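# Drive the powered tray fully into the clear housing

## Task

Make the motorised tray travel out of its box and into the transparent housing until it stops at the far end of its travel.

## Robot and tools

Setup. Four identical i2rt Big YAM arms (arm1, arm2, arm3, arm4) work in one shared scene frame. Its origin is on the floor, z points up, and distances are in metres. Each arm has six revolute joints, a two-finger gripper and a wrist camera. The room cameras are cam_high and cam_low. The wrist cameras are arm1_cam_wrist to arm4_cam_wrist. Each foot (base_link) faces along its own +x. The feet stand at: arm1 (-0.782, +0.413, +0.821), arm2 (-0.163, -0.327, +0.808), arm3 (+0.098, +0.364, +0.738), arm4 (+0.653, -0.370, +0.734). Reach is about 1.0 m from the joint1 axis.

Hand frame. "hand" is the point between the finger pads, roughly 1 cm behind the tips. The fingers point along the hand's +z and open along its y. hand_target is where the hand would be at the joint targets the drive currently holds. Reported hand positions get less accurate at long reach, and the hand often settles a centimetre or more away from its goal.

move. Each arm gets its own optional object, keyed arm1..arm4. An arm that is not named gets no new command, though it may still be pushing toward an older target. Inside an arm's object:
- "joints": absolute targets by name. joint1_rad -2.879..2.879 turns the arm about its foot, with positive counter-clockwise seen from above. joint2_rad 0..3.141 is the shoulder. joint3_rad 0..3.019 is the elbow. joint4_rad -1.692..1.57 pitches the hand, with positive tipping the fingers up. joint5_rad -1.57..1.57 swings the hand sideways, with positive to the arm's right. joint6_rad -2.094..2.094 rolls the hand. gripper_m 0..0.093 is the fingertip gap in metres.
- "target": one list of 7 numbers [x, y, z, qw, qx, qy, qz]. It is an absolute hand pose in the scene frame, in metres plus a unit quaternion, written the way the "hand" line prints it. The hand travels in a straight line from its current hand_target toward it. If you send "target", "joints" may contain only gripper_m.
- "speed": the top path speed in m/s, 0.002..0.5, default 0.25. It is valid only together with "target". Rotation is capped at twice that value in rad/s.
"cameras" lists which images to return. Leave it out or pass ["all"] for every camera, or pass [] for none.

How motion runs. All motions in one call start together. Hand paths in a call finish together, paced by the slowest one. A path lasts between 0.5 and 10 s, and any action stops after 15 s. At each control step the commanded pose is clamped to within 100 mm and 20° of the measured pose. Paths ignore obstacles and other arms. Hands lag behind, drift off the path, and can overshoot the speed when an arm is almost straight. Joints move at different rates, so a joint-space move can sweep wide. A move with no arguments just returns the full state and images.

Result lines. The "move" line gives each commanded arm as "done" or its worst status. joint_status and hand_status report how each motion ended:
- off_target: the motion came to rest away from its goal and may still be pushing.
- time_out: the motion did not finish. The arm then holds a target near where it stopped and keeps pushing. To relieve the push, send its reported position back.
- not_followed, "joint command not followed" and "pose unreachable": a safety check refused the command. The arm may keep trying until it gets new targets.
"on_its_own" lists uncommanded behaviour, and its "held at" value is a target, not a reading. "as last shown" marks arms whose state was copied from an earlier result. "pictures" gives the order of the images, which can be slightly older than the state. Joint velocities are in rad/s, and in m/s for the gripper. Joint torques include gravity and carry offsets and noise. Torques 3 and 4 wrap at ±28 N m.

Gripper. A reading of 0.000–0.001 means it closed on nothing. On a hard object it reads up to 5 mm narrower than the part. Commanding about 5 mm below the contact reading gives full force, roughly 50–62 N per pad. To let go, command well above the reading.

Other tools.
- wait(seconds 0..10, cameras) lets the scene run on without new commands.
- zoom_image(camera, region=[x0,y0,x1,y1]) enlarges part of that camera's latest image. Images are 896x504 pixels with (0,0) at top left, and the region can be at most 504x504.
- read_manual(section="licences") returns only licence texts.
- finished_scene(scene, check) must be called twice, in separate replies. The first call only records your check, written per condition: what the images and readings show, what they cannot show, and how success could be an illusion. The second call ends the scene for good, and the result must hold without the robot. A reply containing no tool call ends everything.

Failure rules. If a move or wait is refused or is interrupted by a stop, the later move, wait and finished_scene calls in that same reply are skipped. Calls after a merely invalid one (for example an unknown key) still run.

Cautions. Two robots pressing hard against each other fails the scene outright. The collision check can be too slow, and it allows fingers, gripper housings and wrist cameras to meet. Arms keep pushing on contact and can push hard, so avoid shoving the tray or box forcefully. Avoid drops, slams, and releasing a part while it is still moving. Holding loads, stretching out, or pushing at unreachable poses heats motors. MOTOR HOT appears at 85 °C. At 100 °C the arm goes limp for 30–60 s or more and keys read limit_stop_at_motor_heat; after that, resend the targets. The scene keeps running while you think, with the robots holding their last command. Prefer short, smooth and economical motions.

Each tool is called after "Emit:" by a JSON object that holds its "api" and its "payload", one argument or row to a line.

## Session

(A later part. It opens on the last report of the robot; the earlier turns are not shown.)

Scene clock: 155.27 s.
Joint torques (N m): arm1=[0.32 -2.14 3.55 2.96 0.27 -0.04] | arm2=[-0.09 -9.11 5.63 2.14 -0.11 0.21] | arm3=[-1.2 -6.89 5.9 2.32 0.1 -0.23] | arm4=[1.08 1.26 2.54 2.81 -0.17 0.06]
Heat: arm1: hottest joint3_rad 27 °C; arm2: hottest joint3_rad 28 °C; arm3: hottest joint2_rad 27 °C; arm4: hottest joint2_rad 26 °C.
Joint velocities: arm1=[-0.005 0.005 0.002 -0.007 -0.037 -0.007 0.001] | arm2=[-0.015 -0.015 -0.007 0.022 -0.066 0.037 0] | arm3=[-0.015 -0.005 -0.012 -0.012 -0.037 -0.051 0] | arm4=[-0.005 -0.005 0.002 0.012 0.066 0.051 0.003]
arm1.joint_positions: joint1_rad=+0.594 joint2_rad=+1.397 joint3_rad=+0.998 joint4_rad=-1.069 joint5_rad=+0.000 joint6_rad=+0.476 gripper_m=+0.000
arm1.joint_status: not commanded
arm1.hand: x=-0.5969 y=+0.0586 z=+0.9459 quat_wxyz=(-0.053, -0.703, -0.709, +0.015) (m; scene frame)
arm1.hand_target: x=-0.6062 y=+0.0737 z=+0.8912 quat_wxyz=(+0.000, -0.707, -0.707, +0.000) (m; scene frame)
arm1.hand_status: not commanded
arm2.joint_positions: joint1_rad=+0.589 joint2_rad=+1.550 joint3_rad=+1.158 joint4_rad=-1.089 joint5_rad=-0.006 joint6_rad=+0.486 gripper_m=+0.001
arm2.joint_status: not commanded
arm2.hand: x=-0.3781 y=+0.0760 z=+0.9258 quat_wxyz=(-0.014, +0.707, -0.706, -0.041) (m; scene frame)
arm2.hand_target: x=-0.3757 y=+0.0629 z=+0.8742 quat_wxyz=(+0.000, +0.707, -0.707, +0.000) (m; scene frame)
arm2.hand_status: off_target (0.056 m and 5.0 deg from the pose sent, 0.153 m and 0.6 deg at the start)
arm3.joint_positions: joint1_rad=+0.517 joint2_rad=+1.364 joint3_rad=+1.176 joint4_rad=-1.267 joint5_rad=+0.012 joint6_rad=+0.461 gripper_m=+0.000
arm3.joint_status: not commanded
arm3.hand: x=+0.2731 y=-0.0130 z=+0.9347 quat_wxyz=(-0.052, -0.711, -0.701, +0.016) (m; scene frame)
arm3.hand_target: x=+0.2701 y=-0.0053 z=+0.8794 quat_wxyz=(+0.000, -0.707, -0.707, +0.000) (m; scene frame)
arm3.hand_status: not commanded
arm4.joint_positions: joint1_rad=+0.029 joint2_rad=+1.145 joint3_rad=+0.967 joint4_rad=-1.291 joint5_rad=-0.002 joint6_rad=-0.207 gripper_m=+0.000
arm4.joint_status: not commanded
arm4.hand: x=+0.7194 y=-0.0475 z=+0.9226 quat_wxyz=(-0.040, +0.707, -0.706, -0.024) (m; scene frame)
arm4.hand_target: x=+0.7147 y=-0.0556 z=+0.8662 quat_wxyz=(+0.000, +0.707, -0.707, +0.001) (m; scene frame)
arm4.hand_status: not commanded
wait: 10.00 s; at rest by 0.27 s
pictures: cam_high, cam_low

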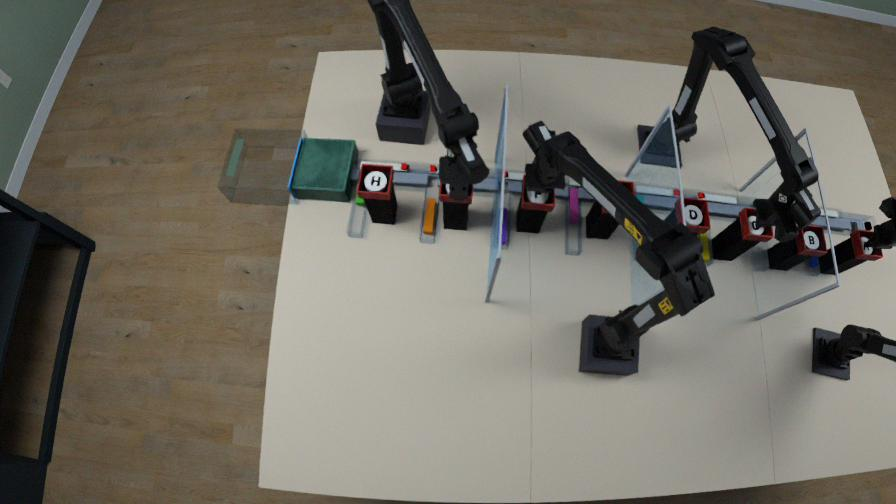

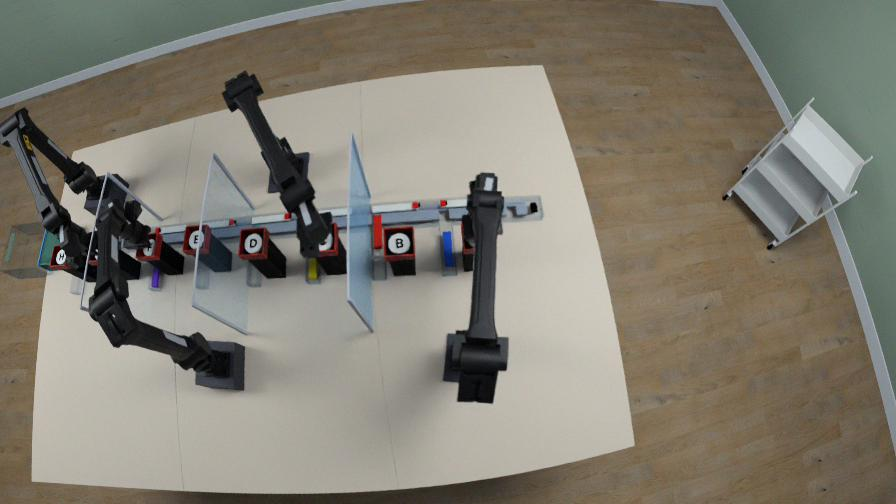

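Emit:
{"api": "zoom_image", "payload": {
  "camera": "cam_low",
  "region": [150, 190, 320, 290]
}}

Emit:
{"api": "wait", "payload": {
  "seconds": 10,
  "cameras": ["cam_low", "cam_high"]
}}

Emit:
{"api": "zoom_image", "payload": {
  "camera": "cam_low",
  "region": [150, 190, 320, 290]
}}

Emit:
{"api": "zoom_image", "payload": {
  "camera": "cam_low",
  "region": [370, 180, 490, 310]
}}

Emit:
{"api": "zoom_image", "payload": {
  "camera": "cam_high",
  "region": [340, 150, 540, 260]
}}

Scaled by 2.965 from the camera's 896x504 image, which has a finer 1280x720 frame.

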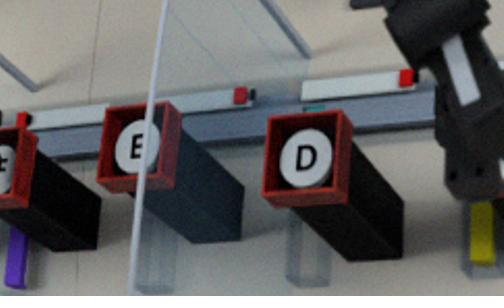

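Scene clock: 165.40 s.
Joint torques (N m): arm1=[0.15 -2.14 3.56 3 0.27 -0.04] | arm2=[-0.03 -8.64 5.6 2.28 -0.14 0.22] | arm3=[-1.14 -6.95 5.89 2.29 0.1 -0.23] | arm4=[1.08 1.26 2.55 2.81 -0.17 0.05]
Heat: arm1: hottest joint3_rad 27 °C; arm2: hottest joint3_rad 28 °C; arm3: hottest joint2_rad 27 °C; arm4: hottest joint2_rad 26 °C.
Joint velocities: arm1=[0.005 0.015 -0.007 -0.012 -0.051 -0.022 0] | arm2=[-0.015 0.005 -0.007 0.007 -0.022 0.007 -0.002] | arm3=[-0.005 -0.005 0.002 0.012 0.022 -0.037 0.001] | arm4=[-0.005 -0.005 -0.002 -0.007 -0.022 -0.022 -0.001]
arm1.joint_positions: joint1_rad=+0.594 joint2_rad=+1.397 joint3_rad=+0.998 joint4_rad=-1.069 joint5_rad=+0.000 joint6_rad=+0.476 gripper_m=+0.000
arm1.joint_status: not commanded
arm1.hand: x=-0.5969 y=+0.0586 z=+0.9459 quat_wxyz=(-0.053, -0.703, -0.709, +0.015) (m; scene frame)
arm1.hand_target: x=-0.6062 y=+0.0737 z=+0.8912 quat_wxyz=(+0.000, -0.707, -0.707, +0.000) (m; scene frame)
arm1.hand_status: not commanded
arm2.joint_positions: joint1_rad=+0.589 joint2_rad=+1.550 joint3_rad=+1.158 joint4_rad=-1.089 joint5_rad=-0.006 joint6_rad=+0.486 gripper_m=+0.001
arm2.joint_status: not commanded
arm2.hand: x=-0.3781 y=+0.0760 z=+0.9258 quat_wxyz=(-0.014, +0.707, -0.706, -0.041) (m; scene frame)
arm2.hand_target: x=-0.3757 y=+0.0629 z=+0.8742 quat_wxyz=(+0.000, +0.707, -0.707, +0.000) (m; scene frame)
arm2.hand_status: off_target (0.056 m and 5.0 deg from the pose sent, 0.153 m and 0.6 deg at the start)
arm3.joint_positions: joint1_rad=+0.517 joint2_rad=+1.364 joint3_rad=+1.176 joint4_rad=-1.267 joint5_rad=+0.012 joint6_rad=+0.461 gripper_m=+0.000
arm3.joint_status: not commanded
arm3.hand: x=+0.2731 y=-0.0130 z=+0.9347 quat_wxyz=(-0.052, -0.711, -0.701, +0.016) (m; scene frame)
arm3.hand_target: x=+0.2701 y=-0.0053 z=+0.8794 quat_wxyz=(+0.000, -0.707, -0.707, +0.000) (m; scene frame)
arm3.hand_status: not commanded
arm4.joint_positions: joint1_rad=+0.029 joint2_rad=+1.145 joint3_rad=+0.967 joint4_rad=-1.291 joint5_rad=-0.002 joint6_rad=-0.207 gripper_m=+0.000
arm4.joint_status: not commanded
arm4.hand: x=+0.7194 y=-0.0475 z=+0.9226 quat_wxyz=(-0.040, +0.707, -0.706, -0.024) (m; scene frame)
arm4.hand_target: x=+0.7147 y=-0.0556 z=+0.8662 quat_wxyz=(+0.000, +0.707, -0.707, +0.001) (m; scene frame)
arm4.hand_status: not commanded
wait: 10.00 s; at rest by 0.13 s
pictures: cam_high, cam_low

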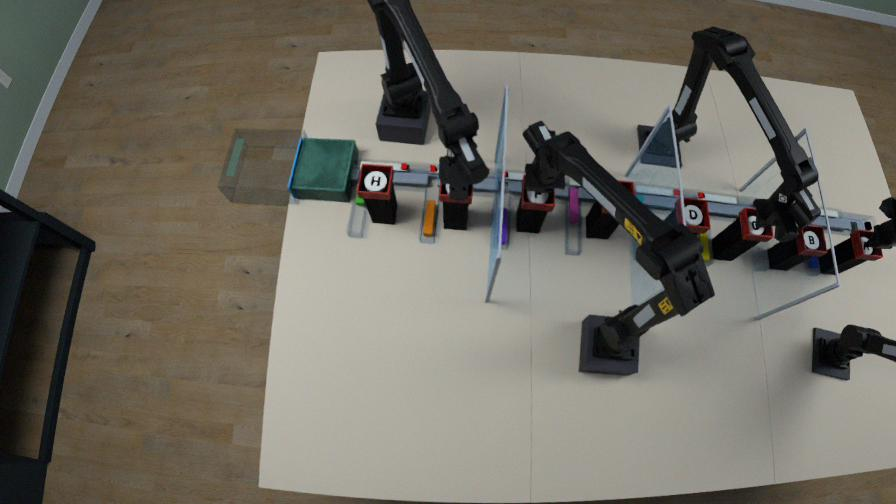

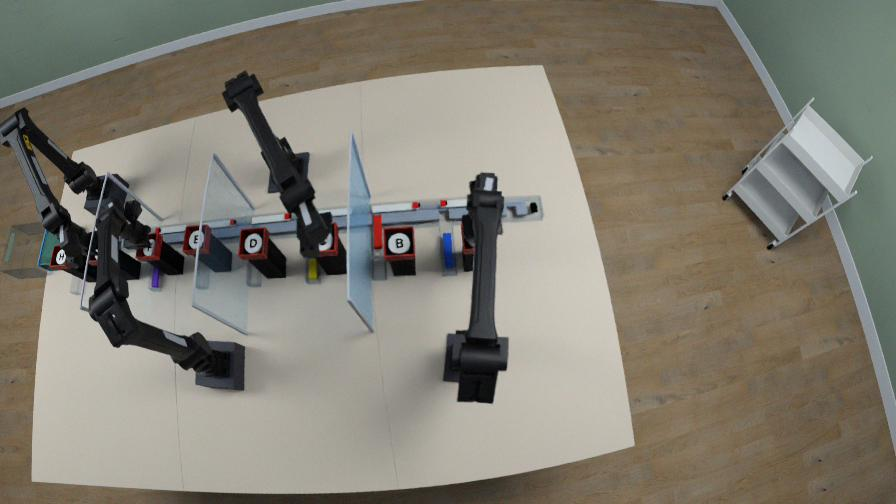

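Scaled by 2.965 from the camera's 896x504 image, which has a finer 1280x720 frame.

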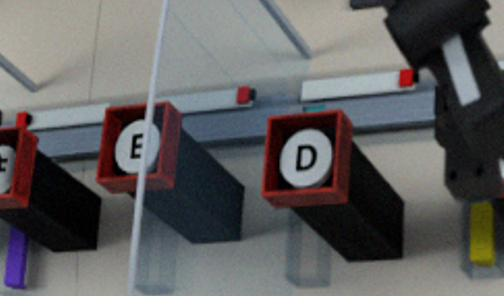

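Scaled by 3.877 from the camera's 896x504 image, which has a finer 1280x720 frame.

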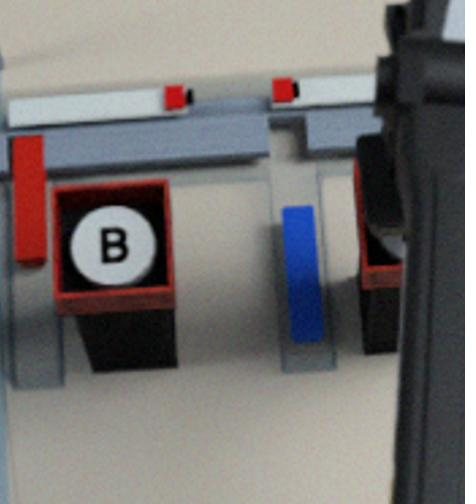

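Scaled by 2.520 from the camera's 896x504 image, which has a finer 1280x720 frame.

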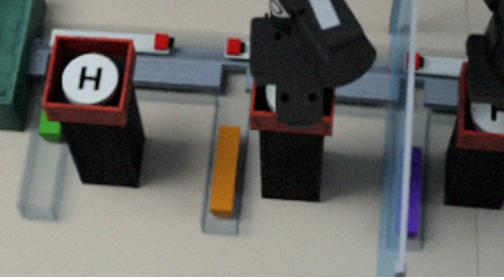

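Emit:
{"api": "wait", "payload": {
  "seconds": 9,
  "cameras": ["cam_low", "cam_high"]
}}

Emit:
{"api": "zoom_image", "payload": {
  "camera": "cam_low",
  "region": [370, 180, 490, 310]
}}

Emit:
{"api": "zoom_image", "payload": {
  "camera": "cam_high",
  "region": [340, 150, 460, 250]
}}

Scene clock: 175.00 s.
Joint torques (N m): arm1=[0.26 -2.08 3.56 3 0.27 -0.04] | arm2=[-0.03 -8.94 5.57 2.15 -0.12 0.23] | arm3=[-1.14 -6.89 5.89 2.25 0.1 -0.23] | arm4=[1.14 1.26 2.55 2.8 -0.17 0.05]
Heat: arm1: hottest joint3_rad 27 °C; arm2: hottest joint3_rad 28 °C; arm3: hottest joint2_rad 27 °C; arm4: hottest joint2_rad 26 °C.
Joint velocities: arm1=[-0.015 -0.015 -0.007 -0.002 -0.066 -0.081 -0.001] | arm2=[-0.005 -0.015 -0.012 0.002 0.066 0.037 0] | arm3=[0.005 -0.005 0.002 -0.002 -0.007 0.037 0] | arm4=[-0.015 -0.015 -0.017 -0.007 0.022 0.007 0]
arm1.joint_positions: joint1_rad=+0.594 joint2_rad=+1.397 joint3_rad=+0.998 joint4_rad=-1.069 joint5_rad=+0.000 joint6_rad=+0.476 gripper_m=+0.000
arm1.joint_status: not commanded
arm1.hand: x=-0.5969 y=+0.0586 z=+0.9459 quat_wxyz=(-0.053, -0.703, -0.709, +0.015) (m; scene frame)
arm1.hand_target: x=-0.6062 y=+0.0737 z=+0.8912 quat_wxyz=(+0.000, -0.707, -0.707, +0.000) (m; scene frame)
arm1.hand_status: not commanded
arm2.joint_positions: joint1_rad=+0.589 joint2_rad=+1.550 joint3_rad=+1.158 joint4_rad=-1.089 joint5_rad=-0.006 joint6_rad=+0.486 gripper_m=+0.001
arm2.joint_status: not commanded
arm2.hand: x=-0.3781 y=+0.0760 z=+0.9258 quat_wxyz=(-0.014, +0.707, -0.706, -0.041) (m; scene frame)
arm2.hand_target: x=-0.3757 y=+0.0629 z=+0.8742 quat_wxyz=(+0.000, +0.707, -0.707, +0.000) (m; scene frame)
arm2.hand_status: off_target (0.056 m and 5.0 deg from the pose sent, 0.153 m and 0.6 deg at the start)
arm3.joint_positions: joint1_rad=+0.517 joint2_rad=+1.364 joint3_rad=+1.176 joint4_rad=-1.267 joint5_rad=+0.012 joint6_rad=+0.461 gripper_m=+0.000
arm3.joint_status: not commanded
arm3.hand: x=+0.2731 y=-0.0130 z=+0.9347 quat_wxyz=(-0.052, -0.711, -0.701, +0.016) (m; scene frame)
arm3.hand_target: x=+0.2701 y=-0.0053 z=+0.8794 quat_wxyz=(+0.000, -0.707, -0.707, +0.000) (m; scene frame)
arm3.hand_status: not commanded
arm4.joint_positions: joint1_rad=+0.029 joint2_rad=+1.145 joint3_rad=+0.967 joint4_rad=-1.291 joint5_rad=-0.002 joint6_rad=-0.207 gripper_m=+0.000
arm4.joint_status: not commanded
arm4.hand: x=+0.7194 y=-0.0475 z=+0.9226 quat_wxyz=(-0.040, +0.707, -0.706, -0.024) (m; scene frame)
arm4.hand_target: x=+0.7147 y=-0.0556 z=+0.8662 quat_wxyz=(+0.000, +0.707, -0.707, +0.001) (m; scene frame)
arm4.hand_status: not commanded
wait: 9.00 s; at rest from the start
pictures: cam_high, cam_low

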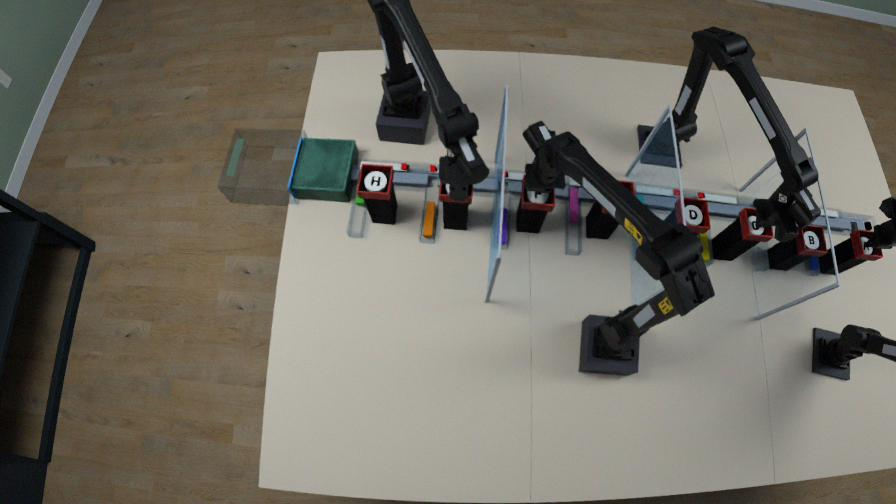

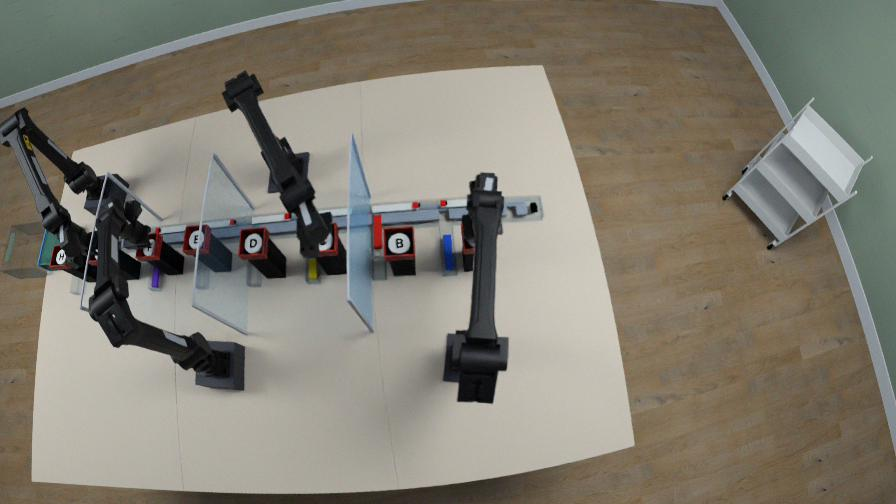

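Scaled by 3.877 from the camera's 896x504 image, which has a finer 1280x720 frame.

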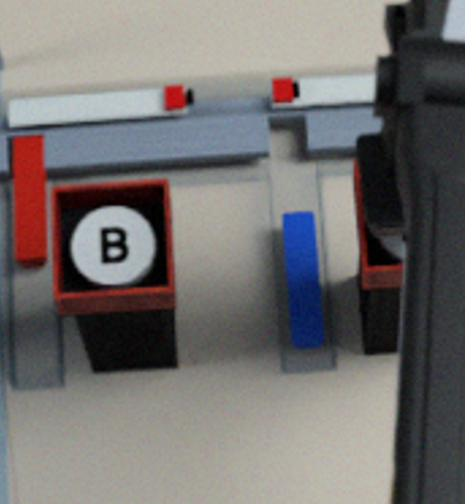

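Scaled by 4.200 from the camera's 896x504 image, which has a finer 1280x720 frame.

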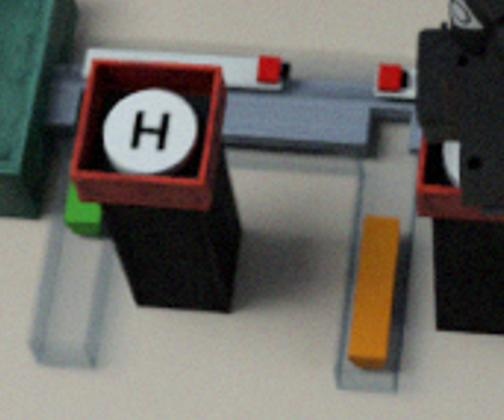

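Emit:
{"api": "wait", "payload": {
  "seconds": 9,
  "cameras": ["cam_low", "cam_high"]
}}

Emit:
{"api": "zoom_image", "payload": {
  "camera": "cam_low",
  "region": [370, 180, 490, 310]
}}

Emit:
{"api": "zoom_image", "payload": {
  "camera": "cam_high",
  "region": [340, 150, 460, 250]
}}

Scene clock: 184.20 s.
Joint torques (N m): arm1=[0.38 -2.02 3.58 3.02 0.28 -0.05] | arm2=[-0.21 -9 5.52 2.36 -0.11 0.19] | arm3=[-1.2 -6.83 5.89 2.28 0.1 -0.22] | arm4=[1.2 1.32 2.55 2.8 -0.17 0.05]
Heat: arm1: hottest joint3_rad 27 °C; arm2: hottest joint3_rad 28 °C; arm3: hottest joint2_rad 27 °C; arm4: hottest joint2_rad 26 °C.
Joint velocities: arm1=[-0.015 -0.005 -0.027 -0.002 0.037 -0.022 0] | arm2=[0.015 -0.024 0.012 0.012 -0.022 -0.022 -0.002] | arm3=[-0.015 -0.015 0.012 0.002 -0.037 -0.037 -0.001] | arm4=[-0.015 -0.015 -0.017 -0.007 0.007 0.022 0]
arm1.joint_positions: joint1_rad=+0.594 joint2_rad=+1.397 joint3_rad=+0.998 joint4_rad=-1.069 joint5_rad=+0.000 joint6_rad=+0.476 gripper_m=+0.000
arm1.joint_status: not commanded
arm1.hand: x=-0.5969 y=+0.0586 z=+0.9459 quat_wxyz=(-0.053, -0.703, -0.709, +0.015) (m; scene frame)
arm1.hand_target: x=-0.6062 y=+0.0737 z=+0.8912 quat_wxyz=(+0.000, -0.707, -0.707, +0.000) (m; scene frame)
arm1.hand_status: not commanded
arm2.joint_positions: joint1_rad=+0.589 joint2_rad=+1.550 joint3_rad=+1.158 joint4_rad=-1.089 joint5_rad=-0.006 joint6_rad=+0.486 gripper_m=+0.001
arm2.joint_status: not commanded
arm2.hand: x=-0.3781 y=+0.0760 z=+0.9258 quat_wxyz=(-0.014, +0.707, -0.706, -0.041) (m; scene frame)
arm2.hand_target: x=-0.3757 y=+0.0629 z=+0.8742 quat_wxyz=(+0.000, +0.707, -0.707, +0.000) (m; scene frame)
arm2.hand_status: off_target (0.056 m and 5.0 deg from the pose sent, 0.153 m and 0.6 deg at the start)
arm3.joint_positions: joint1_rad=+0.517 joint2_rad=+1.364 joint3_rad=+1.176 joint4_rad=-1.267 joint5_rad=+0.012 joint6_rad=+0.461 gripper_m=+0.000
arm3.joint_status: not commanded
arm3.hand: x=+0.2731 y=-0.0130 z=+0.9347 quat_wxyz=(-0.052, -0.711, -0.701, +0.016) (m; scene frame)
arm3.hand_target: x=+0.2701 y=-0.0053 z=+0.8794 quat_wxyz=(+0.000, -0.707, -0.707, +0.000) (m; scene frame)
arm3.hand_status: not commanded
arm4.joint_positions: joint1_rad=+0.029 joint2_rad=+1.145 joint3_rad=+0.967 joint4_rad=-1.291 joint5_rad=-0.002 joint6_rad=-0.207 gripper_m=+0.000
arm4.joint_status: not commanded
arm4.hand: x=+0.7194 y=-0.0475 z=+0.9226 quat_wxyz=(-0.040, +0.707, -0.706, -0.024) (m; scene frame)
arm4.hand_target: x=+0.7147 y=-0.0556 z=+0.8662 quat_wxyz=(+0.000, +0.707, -0.707, +0.001) (m; scene frame)
arm4.hand_status: not commanded
wait: 9.00 s; at rest by 0.07 s
pictures: cam_high, cam_low

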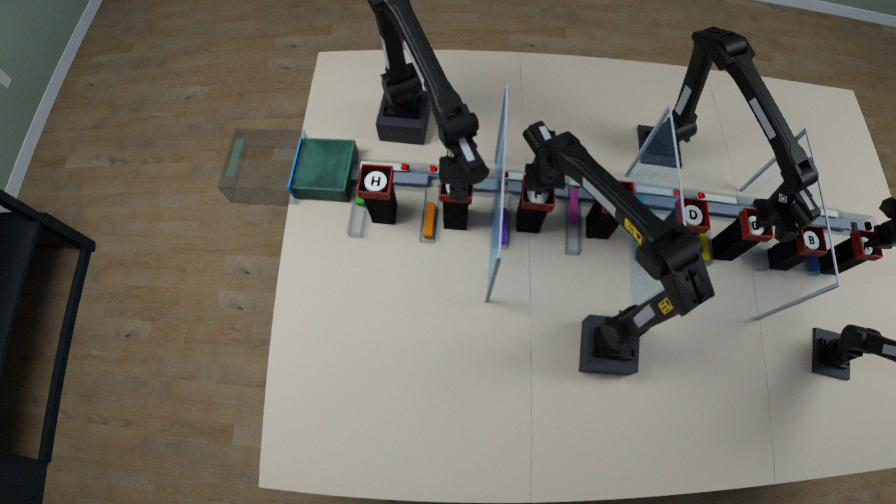

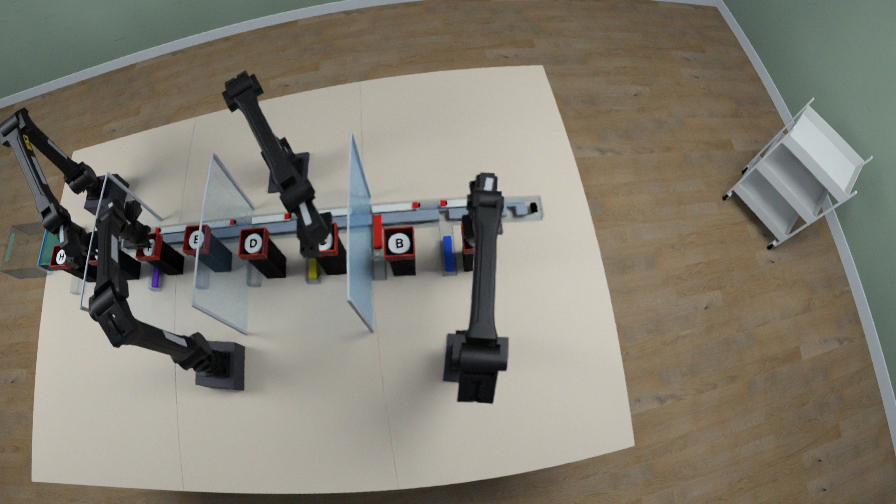

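Scaled by 3.877 from the camera's 896x504 image, which has a finer 1280x720 frame.

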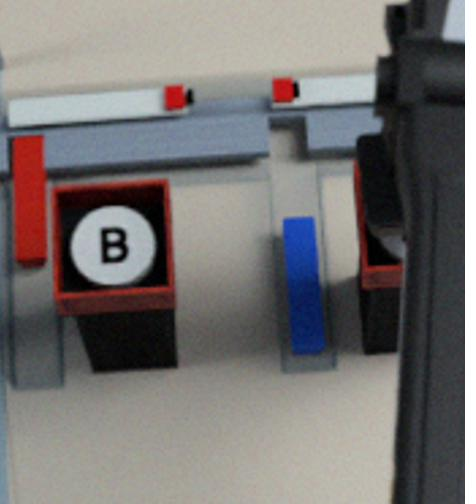

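Scaled by 4.200 from the camera's 896x504 image, which has a finer 1280x720 frame.

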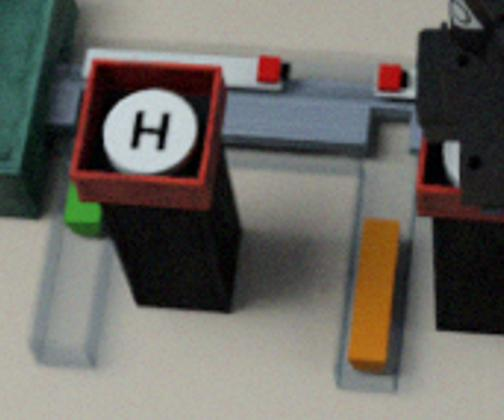

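Emit:
{"api": "wait", "payload": {
  "seconds": 10,
  "cameras": ["cam_low"]
}}

Emit:
{"api": "zoom_image", "payload": {
  "camera": "cam_low",
  "region": [370, 180, 490, 310]
}}

Emit:
{"api": "wait", "payload": {
  "seconds": 6,
  "cameras": ["cam_low"]
}}

Emit:
{"api": "zoom_image", "payload": {
  "camera": "cam_low",
  "region": [370, 180, 490, 310]
}}

Scene clock: 194.37 s.
Joint torques (N m): arm1=[0.38 -2.02 3.54 2.99 0.26 -0.03] | arm2=[-0.03 -8.7 5.59 2.18 -0.1 0.19] | arm3=[-1.26 -6.89 5.89 2.25 0.1 -0.24] | arm4=[1.14 1.32 2.55 2.8 -0.18 0.05]
Heat: arm1: hottest joint3_rad 27 °C; arm2: hottest joint3_rad 28 °C; arm3: hottest joint2_rad 27 °C; arm4: hottest joint2_rad 26 °C.
Joint velocities: arm1=[-0.015 -0.015 0.007 0.017 -0.007 0.022 0] | arm2=[0.005 -0.005 -0.007 -0.002 0.022 -0.066 0] | arm3=[-0.005 -0.015 -0.007 0.012 -0.11 -0.051 0] | arm4=[0.005 -0.005 -0.002 -0.007 0.022 0.007 -0.001]
arm1.joint_positions: joint1_rad=+0.594 joint2_rad=+1.397 joint3_rad=+0.998 joint4_rad=-1.069 joint5_rad=+0.000 joint6_rad=+0.476 gripper_m=+0.000
arm1.joint_status: not commanded
arm1.hand: x=-0.5969 y=+0.0586 z=+0.9459 quat_wxyz=(-0.053, -0.703, -0.709, +0.015) (m; scene frame)
arm1.hand_target: x=-0.6062 y=+0.0737 z=+0.8912 quat_wxyz=(+0.000, -0.707, -0.707, +0.000) (m; scene frame)
arm1.hand_status: not commanded
arm2.joint_positions: joint1_rad=+0.589 joint2_rad=+1.550 joint3_rad=+1.158 joint4_rad=-1.089 joint5_rad=-0.006 joint6_rad=+0.486 gripper_m=+0.001
arm2.joint_status: not commanded
arm2.hand: x=-0.3781 y=+0.0760 z=+0.9258 quat_wxyz=(-0.014, +0.707, -0.706, -0.041) (m; scene frame)
arm2.hand_target: x=-0.3757 y=+0.0629 z=+0.8742 quat_wxyz=(+0.000, +0.707, -0.707, +0.000) (m; scene frame)
arm2.hand_status: off_target (0.056 m and 5.0 deg from the pose sent, 0.153 m and 0.6 deg at the start)
arm3.joint_positions: joint1_rad=+0.517 joint2_rad=+1.364 joint3_rad=+1.176 joint4_rad=-1.267 joint5_rad=+0.012 joint6_rad=+0.461 gripper_m=+0.000
arm3.joint_status: not commanded
arm3.hand: x=+0.2731 y=-0.0130 z=+0.9347 quat_wxyz=(-0.052, -0.711, -0.701, +0.016) (m; scene frame)
arm3.hand_target: x=+0.2701 y=-0.0053 z=+0.8794 quat_wxyz=(+0.000, -0.707, -0.707, +0.000) (m; scene frame)
arm3.hand_status: not commanded
arm4.joint_positions: joint1_rad=+0.029 joint2_rad=+1.145 joint3_rad=+0.967 joint4_rad=-1.291 joint5_rad=-0.002 joint6_rad=-0.207 gripper_m=+0.000
arm4.joint_status: not commanded
arm4.hand: x=+0.7194 y=-0.0475 z=+0.9226 quat_wxyz=(-0.040, +0.707, -0.706, -0.024) (m; scene frame)
arm4.hand_target: x=+0.7147 y=-0.0556 z=+0.8662 quat_wxyz=(+0.000, +0.707, -0.707, +0.001) (m; scene frame)
arm4.hand_status: not commanded
wait: 10.00 s; at rest by 0.10 s
pictures: cam_low

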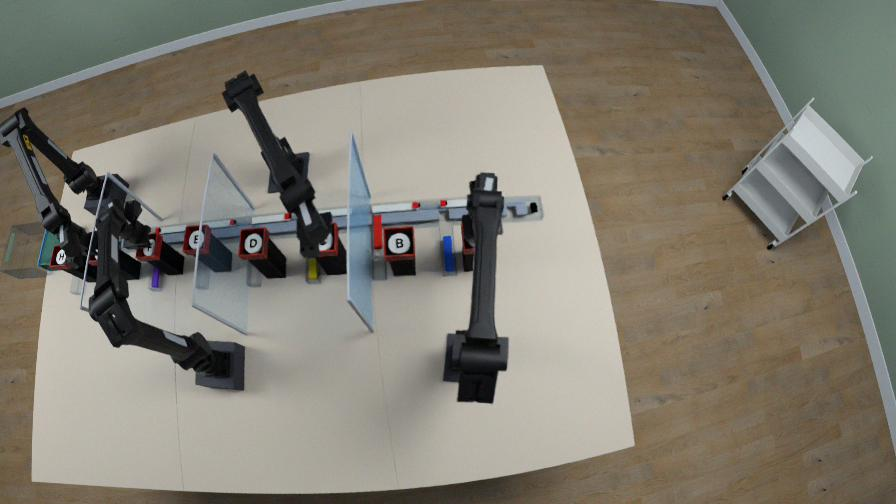

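Scaled by 3.877 from the camera's 896x504 image, which has a finer 1280x720 frame.

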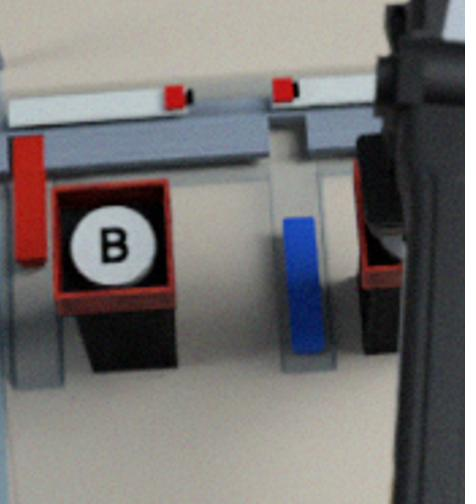

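Scene clock: 200.37 s.
Joint torques (N m): arm1=[0.26 -2.14 3.55 2.99 0.27 -0.04] | arm2=[0.09 -8.64 5.44 2.24 -0.1 0.23] | arm3=[-1.26 -6.89 5.89 2.26 0.11 -0.24] | arm4=[1.14 1.32 2.55 2.8 -0.17 0.06]
Heat: arm1: hottest joint3_rad 27 °C; arm2: hottest joint3_rad 28 °C; arm3: hottest joint2_rad 27 °C; arm4: hottest joint2_rad 26 °C.
Joint velocities: arm1=[-0.005 0.005 0.002 -0.012 0.022 -0.051 0] | arm2=[-0.005 0.015 -0.007 -0.007 0.007 0.037 0] | arm3=[-0.005 0.005 -0.002 -0.012 -0.11 -0.007 0] | arm4=[-0.005 -0.015 -0.002 -0.012 -0.037 0.037 0]
arm1.joint_positions: joint1_rad=+0.594 joint2_rad=+1.397 joint3_rad=+0.998 joint4_rad=-1.069 joint5_rad=+0.000 joint6_rad=+0.476 gripper_m=+0.000
arm1.joint_status: not commanded
arm1.hand: x=-0.5969 y=+0.0586 z=+0.9459 quat_wxyz=(-0.053, -0.703, -0.709, +0.015) (m; scene frame)
arm1.hand_target: x=-0.6062 y=+0.0737 z=+0.8912 quat_wxyz=(+0.000, -0.707, -0.707, +0.000) (m; scene frame)
arm1.hand_status: not commanded
arm2.joint_positions: joint1_rad=+0.589 joint2_rad=+1.550 joint3_rad=+1.158 joint4_rad=-1.089 joint5_rad=-0.006 joint6_rad=+0.486 gripper_m=+0.001
arm2.joint_status: not commanded
arm2.hand: x=-0.3781 y=+0.0760 z=+0.9258 quat_wxyz=(-0.014, +0.707, -0.706, -0.041) (m; scene frame)
arm2.hand_target: x=-0.3757 y=+0.0629 z=+0.8742 quat_wxyz=(+0.000, +0.707, -0.707, +0.000) (m; scene frame)
arm2.hand_status: off_target (0.056 m and 5.0 deg from the pose sent, 0.153 m and 0.6 deg at the start)
arm3.joint_positions: joint1_rad=+0.517 joint2_rad=+1.364 joint3_rad=+1.176 joint4_rad=-1.267 joint5_rad=+0.012 joint6_rad=+0.461 gripper_m=+0.000
arm3.joint_status: not commanded
arm3.hand: x=+0.2731 y=-0.0130 z=+0.9347 quat_wxyz=(-0.052, -0.711, -0.701, +0.016) (m; scene frame)
arm3.hand_target: x=+0.2701 y=-0.0053 z=+0.8794 quat_wxyz=(+0.000, -0.707, -0.707, +0.000) (m; scene frame)
arm3.hand_status: not commanded
arm4.joint_positions: joint1_rad=+0.029 joint2_rad=+1.145 joint3_rad=+0.967 joint4_rad=-1.291 joint5_rad=-0.002 joint6_rad=-0.207 gripper_m=+0.000
arm4.joint_status: not commanded
arm4.hand: x=+0.7194 y=-0.0475 z=+0.9226 quat_wxyz=(-0.040, +0.707, -0.706, -0.024) (m; scene frame)
arm4.hand_target: x=+0.7147 y=-0.0556 z=+0.8662 quat_wxyz=(+0.000, +0.707, -0.707, +0.001) (m; scene frame)
arm4.hand_status: not commanded
wait: 6.00 s; at rest by 0.27 s
pictures: cam_low

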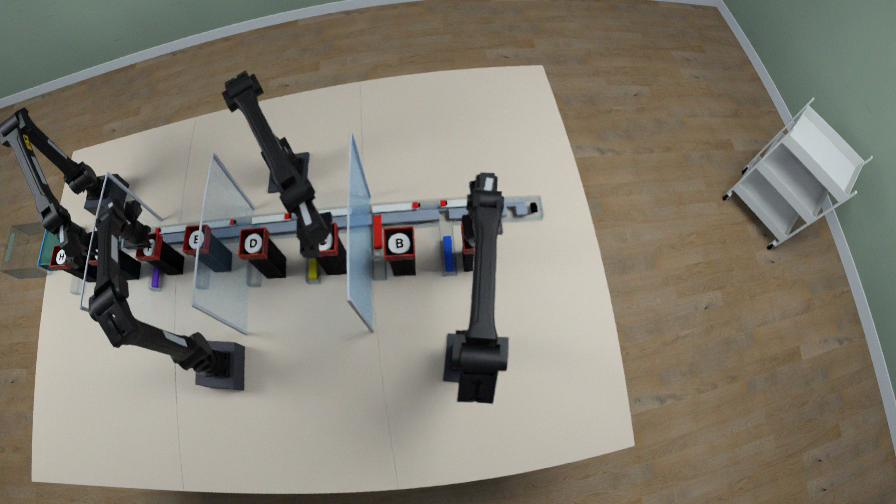

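Scaled by 3.877 from the camera's 896x504 image, which has a finer 1280x720 frame.

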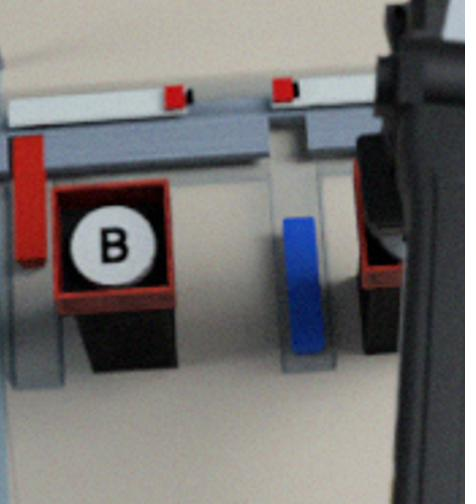

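Emit:
{"api": "move", "payload": {
  "arm1": {"target": [-0.602, 0.066, 1.03, 0, 0.7071, 0.7071, 0], "speed": 0.3},
  "arm4": {"target": [0.716, -0.047, 1.03, 0, -0.7071, 0.7071, 0], "speed": 0.3},
  "cameras": []
}}

Emit:
{"api": "move", "payload": {
  "arm1": {"target": [-0.818, 0.078, 1.03, 0, 0.7071, 0.7071, 0], "speed": 0.35},
  "arm4": {"target": [0.496, -0.034, 1.03, 0, -0.7071, 0.7071, 0], "speed": 0.35},
  "cameras": []
}}

Emit:
{"api": "move", "payload": {
  "arm1": {"target": [-0.818, 0.078, 0.875, 0, 0.7071, 0.7071, 0], "speed": 0.15},
  "arm4": {"target": [0.496, -0.034, 0.85, 0, -0.7071, 0.7071, 0], "speed": 0.16},
  "cameras": ["cam_high", "cam_low"]
}}

Emit:
{"api": "zoom_image", "payload": {
  "camera": "cam_high",
  "region": [340, 150, 460, 250]
}}

Emit:
{"api": "zoom_image", "payload": {
  "camera": "cam_low",
  "region": [370, 180, 490, 310]
}}

Scene clock: 202.23 s.
Joint torques (N m): arm1=[0.38 -8.88 11.51 0.47 0.2 0] | arm2=[0.09 -9 5.49 2.17 -0.1 0.23] | arm3=[-1.14 -6.83 5.9 2.26 0.09 -0.23] | arm4=[1.03 -5.77 15.95 -0.51 -0.19 0.02]
Heat: arm1: hottest joint3_rad 27 °C; arm2: hottest joint3_rad 28 °C; arm3: hottest joint2_rad 27 °C; arm4: hottest joint2_rad 26 °C.
move: arm1 off_target; arm4 off_target
Joint velocities: arm1=[-0.005 -0.015 -0.007 -0.007 -0.007 -0.051 0] | arm2=[0.005 0.005 -0.012 -0.002 -0.007 0.051 0.001] | arm3=[-0.015 -0.024 -0.007 0.007 -0.007 0.022 0] | arm4=[-0.015 -0.005 0.007 -0.012 0.022 0.037 0.001]
arm1.joint_positions: joint1_rad=+0.594 joint2_rad=+1.385 joint3_rad=+1.164 joint4_rad=-1.405 joint5_rad=+0.000 joint6_rad=+0.476 gripper_m=+0.000
arm1.joint_status: not commanded
arm1.hand: x=-0.6079 y=+0.0790 z=+1.0097 quat_wxyz=(+0.022, -0.704, -0.709, -0.009) (m; scene frame)
arm1.hand_target: x=-0.6017 y=+0.0656 z=+1.0303 quat_wxyz=(+0.000, -0.708, -0.707, -0.001) (m; scene frame)
arm1.hand_status: off_target (0.025 m and 2.8 deg from the pose sent, 0.085 m and 6.3 deg at the start)
arm2.joint_positions: joint1_rad=+0.589 joint2_rad=+1.550 joint3_rad=+1.158 joint4_rad=-1.089 joint5_rad=-0.006 joint6_rad=+0.486 gripper_m=+0.001
arm2.joint_status: not commanded
arm2.hand: x=-0.3781 y=+0.0760 z=+0.9258 quat_wxyz=(-0.014, +0.707, -0.706, -0.041) (m; scene frame)
arm2.hand_target: x=-0.3757 y=+0.0629 z=+0.8742 quat_wxyz=(+0.000, +0.707, -0.707, +0.000) (m; scene frame)
arm2.hand_status: not commanded
arm3: as last shown
arm4.joint_positions: joint1_rad=+0.029 joint2_rad=+1.180 joint3_rad=+1.219 joint4_rad=-1.647 joint5_rad=-0.002 joint6_rad=-0.207 gripper_m=+0.000
arm4.joint_status: not commanded
arm4.hand: x=+0.7159 y=-0.0619 z=+1.0071 quat_wxyz=(+0.018, +0.707, -0.706, +0.014) (m; scene frame)
arm4.hand_target: x=+0.7159 y=-0.0479 z=+1.0292 quat_wxyz=(+0.000, +0.708, -0.707, +0.000) (m; scene frame)
arm4.hand_status: off_target (0.027 m and 2.6 deg from the pose sent, 0.107 m and 5.4 deg at the start)
pictures: none
No camera images: "cameras" was empty.

Scene clock: 204.03 s.
Joint torques (N m): arm1=[-0.26 -7.06 8.25 0.58 -0.12 -0.16] | arm2=[0.09 -8.76 5.44 2.21 -0.1 0.22] | arm3=[-1.2 -6.83 5.89 2.25 0.1 -0.23] | arm4=[0.97 -7.18 16.32 -0.06 0.07 0.06]
Heat: arm1: hottest joint3_rad 27 °C; arm2: hottest joint3_rad 28 °C; arm3: hottest joint2_rad 27 °C; arm4: hottest joint3_rad 27 °C.
move: arm1 done; arm4 off_target
Joint velocities: arm1=[-0.015 0.005 -0.002 0.022 -0.007 -0.051 0.001] | arm2=[-0.015 -0.005 -0.002 0.002 0.022 0.007 -0.001] | arm3=[0.005 -0.015 -0.007 -0.002 -0.022 0.037 0.001] | arm4=[-0.005 -0.005 0.012 0.002 0.022 0.007 0]
arm1.joint_positions: joint1_rad=+0.021 joint2_rad=+1.232 joint3_rad=+1.075 joint4_rad=-1.414 joint5_rad=-0.003 joint6_rad=-0.089 gripper_m=+0.000
arm1.joint_status: not commanded
arm1.hand: x=-0.8134 y=+0.0779 z=+1.0270 quat_wxyz=(-0.005, -0.708, -0.707, -0.002) (m; scene frame)
arm1.hand_target: x=-0.8150 y=+0.0790 z=+1.0298 quat_wxyz=(-0.007, -0.707, -0.707, -0.003) (m; scene frame)
arm1.hand_status: done (0.006 m and 0.6 deg from the pose sent, 0.211 m and 2.8 deg at the start)
arm2, arm3: as last shown
arm4.joint_positions: joint1_rad=+0.673 joint2_rad=+1.279 joint3_rad=+1.304 joint4_rad=-1.636 joint5_rad=-0.007 joint6_rad=+0.434 gripper_m=+0.000
arm4.joint_status: not commanded
arm4.hand: x=+0.5027 y=-0.0518 z=+1.0072 quat_wxyz=(+0.012, +0.709, -0.705, +0.022) (m; scene frame)
arm4.hand_target: x=+0.4933 y=-0.0357 z=+1.0296 quat_wxyz=(+0.000, +0.707, -0.707, -0.006) (m; scene frame)
arm4.hand_status: off_target (0.030 m and 2.9 deg from the pose sent, 0.223 m and 2.6 deg at the start)
pictures: none
No camera images: "cameras" was empty.

Scene clock: 205.90 s.
Joint torques (N m): arm1=[-0.26 -0.44 3.28 3.3 0.19 -0.17] | arm2=[0.09 -8.29 5.61 2.17 -0.11 0.17] | arm3=[-1.26 -6.95 5.9 2.25 0.1 -0.23] | arm4=[0.5 -0.44 3.54 2.7 0.13 -0.01]
Heat: arm1: hottest joint3_rad 27 °C; arm2: hottest joint3_rad 28 °C; arm3: hottest joint2_rad 27 °C; arm4: hottest joint3_rad 27 °C.
move: arm1 off_target; arm4 off_target
Joint velocities: arm1=[-0.005 -0.005 -0.007 -0.007 0.007 -0.037 0.001] | arm2=[-0.005 -0.005 0.012 0.007 -0.037 -0.037 0] | arm3=[0.005 -0.015 0.012 -0.012 0.022 -0.037 0.001] | arm4=[-0.005 -0.005 -0.002 0.017 -0.007 0.051 0.001]
arm1.joint_positions: joint1_rad=+0.018 joint2_rad=+1.276 joint3_rad=+0.844 joint4_rad=-1.041 joint5_rad=+0.002 joint6_rad=-0.092 gripper_m=+0.000
arm1.joint_status: not commanded
arm1.hand: x=-0.8154 y=+0.0673 z=+0.9303 quat_wxyz=(-0.034, -0.706, -0.706, +0.037) (m; scene frame)
arm1.hand_target: x=-0.8166 y=+0.0866 z=+0.8820 quat_wxyz=(+0.000, -0.707, -0.707, +0.000) (m; scene frame)
arm1.hand_status: off_target (0.056 m and 5.8 deg from the pose sent, 0.152 m and 0.6 deg at the start)
arm2, arm3: as last shown
arm4.joint_positions: joint1_rad=+0.673 joint2_rad=+1.270 joint3_rad=+1.039 joint4_rad=-1.245 joint5_rad=-0.004 joint6_rad=+0.434 gripper_m=+0.000
arm4.joint_status: not commanded
arm4.hand: x=+0.4950 y=-0.0346 z=+0.9106 quat_wxyz=(-0.012, +0.708, -0.705, -0.041) (m; scene frame)
arm4.hand_target: x=+0.4990 y=-0.0409 z=+0.8556 quat_wxyz=(+0.000, +0.707, -0.707, +0.000) (m; scene frame)
arm4.hand_status: off_target (0.061 m and 4.9 deg from the pose sent, 0.158 m and 2.9 deg at the start)
pictures: cam_high, cam_low

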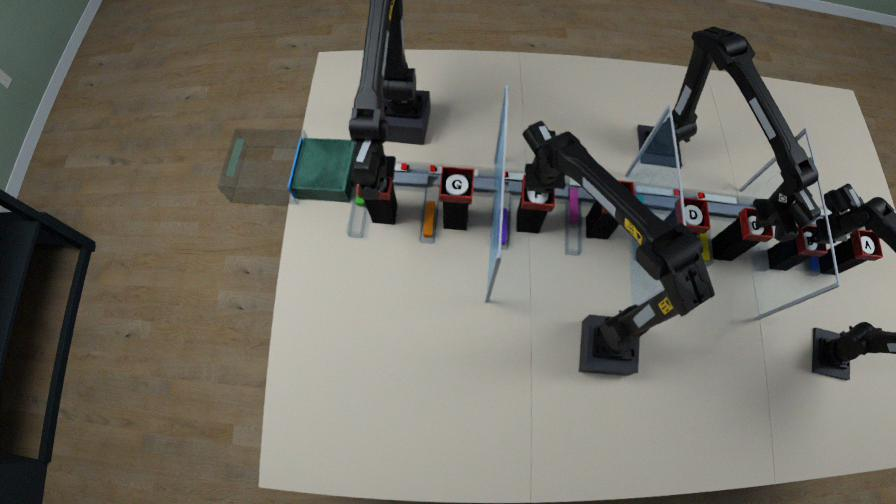

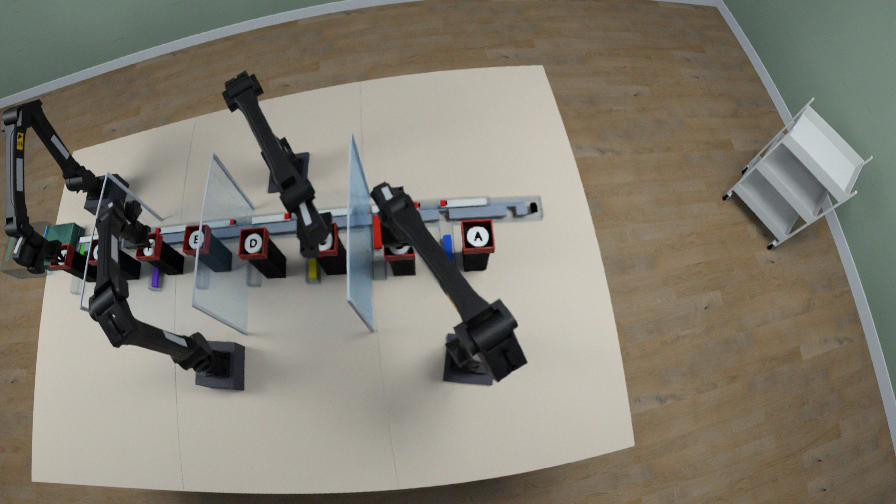

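Scaled by 4.200 from the camera's 896x504 image, which has a finer 1280x720 frame.

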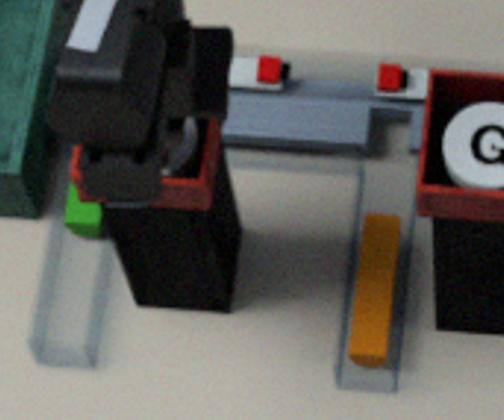

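Scaled by 3.877 from the camera's 896x504 image, which has a finer 1280x720 frame.

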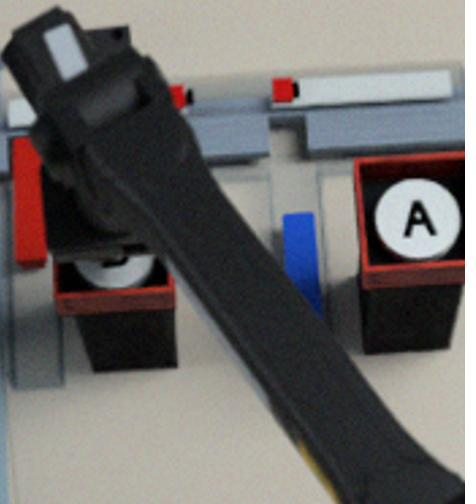

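Emit:
{"api": "wait", "payload": {
  "seconds": 5,
  "cameras": ["cam_high", "cam_low"]
}}

Emit:
{"api": "zoom_image", "payload": {
  "camera": "cam_high",
  "region": [340, 150, 460, 250]
}}

Emit:
{"api": "zoom_image", "payload": {
  "camera": "cam_low",
  "region": [370, 180, 490, 310]
}}

Scene clock: 211.10 s.
Joint torques (N m): arm1=[-0.15 -0.67 3.26 3.19 0.2 -0.16] | arm2=[0.26 -8.53 5.56 2.24 -0.13 0.2] | arm3=[-1.08 -6.89 5.86 2.26 0.1 -0.24] | arm4=[0.5 -0.44 3.54 2.69 0.12 -0.01]
Heat: arm1: hottest joint3_rad 27 °C; arm2: hottest joint3_rad 28 °C; arm3: hottest joint2_rad 27 °C; arm4: hottest joint3_rad 27 °C.
Joint velocities: arm1=[0.005 -0.005 0.017 -0.012 0.037 -0.037 -0.001] | arm2=[0.005 -0.015 -0.007 -0.002 -0.051 -0.007 0] | arm3=[-0.015 0.005 -0.002 -0.007 -0.022 -0.007 -0.001] | arm4=[-0.005 -0.005 -0.002 -0.002 -0.022 -0.037 0.001]
arm1.joint_positions: joint1_rad=+0.018 joint2_rad=+1.276 joint3_rad=+0.844 joint4_rad=-1.041 joint5_rad=+0.002 joint6_rad=-0.093 gripper_m=+0.000
arm1.joint_status: not commanded
arm1.hand: x=-0.8154 y=+0.0672 z=+0.9303 quat_wxyz=(-0.034, -0.706, -0.706, +0.037) (m; scene frame)
arm1.hand_target: x=-0.8166 y=+0.0866 z=+0.8820 quat_wxyz=(+0.000, -0.707, -0.707, +0.000) (m; scene frame)
arm1.hand_status: off_target (0.056 m and 5.8 deg from the pose sent, 0.152 m and 0.6 deg at the start)
arm2.joint_positions: joint1_rad=+0.589 joint2_rad=+1.550 joint3_rad=+1.158 joint4_rad=-1.089 joint5_rad=-0.006 joint6_rad=+0.486 gripper_m=+0.001
arm2.joint_status: not commanded
arm2.hand: x=-0.3781 y=+0.0760 z=+0.9258 quat_wxyz=(-0.014, +0.707, -0.706, -0.041) (m; scene frame)
arm2.hand_target: x=-0.3757 y=+0.0629 z=+0.8742 quat_wxyz=(+0.000, +0.707, -0.707, +0.000) (m; scene frame)
arm2.hand_status: not commanded
arm3.joint_positions: joint1_rad=+0.517 joint2_rad=+1.364 joint3_rad=+1.176 joint4_rad=-1.267 joint5_rad=+0.012 joint6_rad=+0.461 gripper_m=+0.000
arm3.joint_status: not commanded
arm3.hand: x=+0.2731 y=-0.0130 z=+0.9347 quat_wxyz=(-0.052, -0.711, -0.701, +0.016) (m; scene frame)
arm3.hand_target: x=+0.2701 y=-0.0053 z=+0.8794 quat_wxyz=(+0.000, -0.707, -0.707, +0.000) (m; scene frame)
arm3.hand_status: not commanded
arm4.joint_positions: joint1_rad=+0.673 joint2_rad=+1.270 joint3_rad=+1.039 joint4_rad=-1.245 joint5_rad=-0.004 joint6_rad=+0.434 gripper_m=+0.000
arm4.joint_status: not commanded
arm4.hand: x=+0.4951 y=-0.0347 z=+0.9104 quat_wxyz=(-0.012, +0.708, -0.705, -0.041) (m; scene frame)
arm4.hand_target: x=+0.4991 y=-0.0410 z=+0.8555 quat_wxyz=(+0.000, +0.707, -0.707, +0.000) (m; scene frame)
arm4.hand_status: off_target (0.060 m and 4.9 deg from the pose sent, 0.158 m and 2.9 deg at the start)
wait: 5.00 s; at rest by 0.07 s
pictures: cam_high, cam_low

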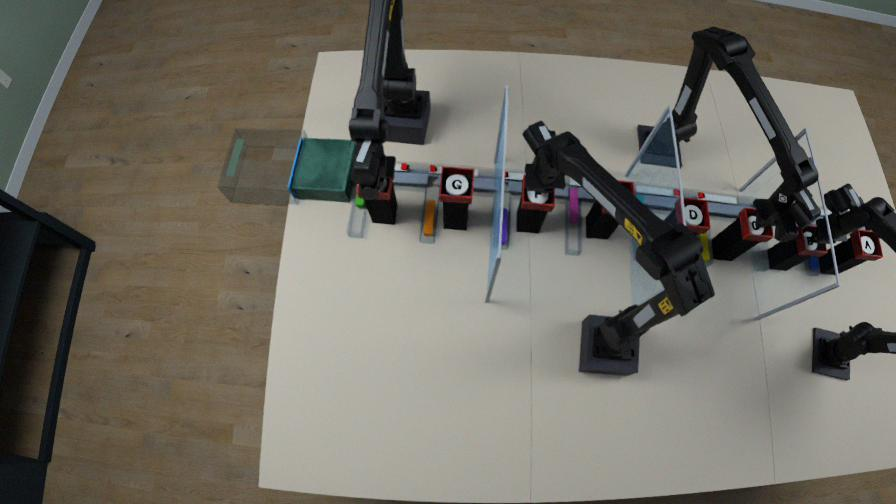

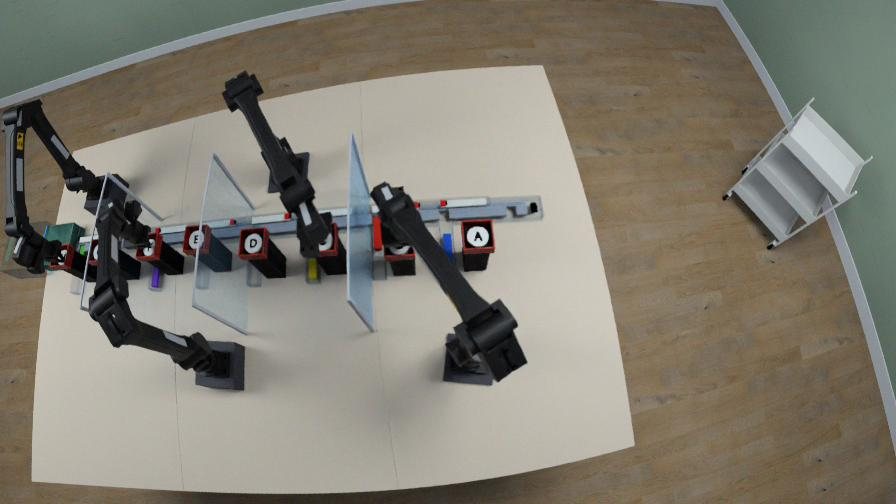

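Scaled by 4.200 from the camera's 896x504 image, which has a finer 1280x720 frame.

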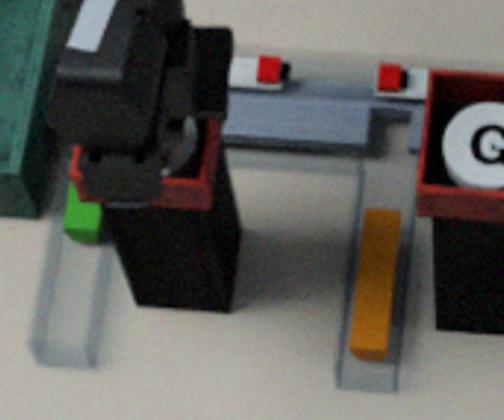

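Scaled by 3.877 from the camera's 896x504 image, which has a finer 1280x720 frame.

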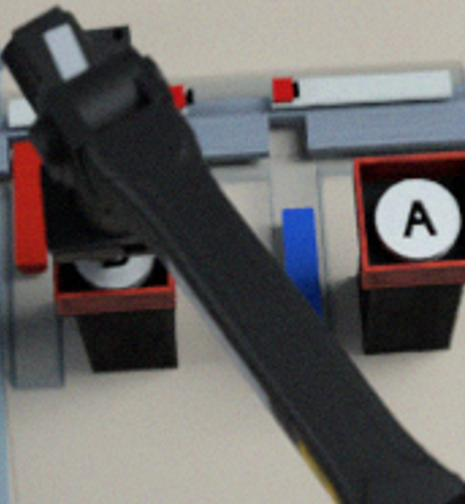

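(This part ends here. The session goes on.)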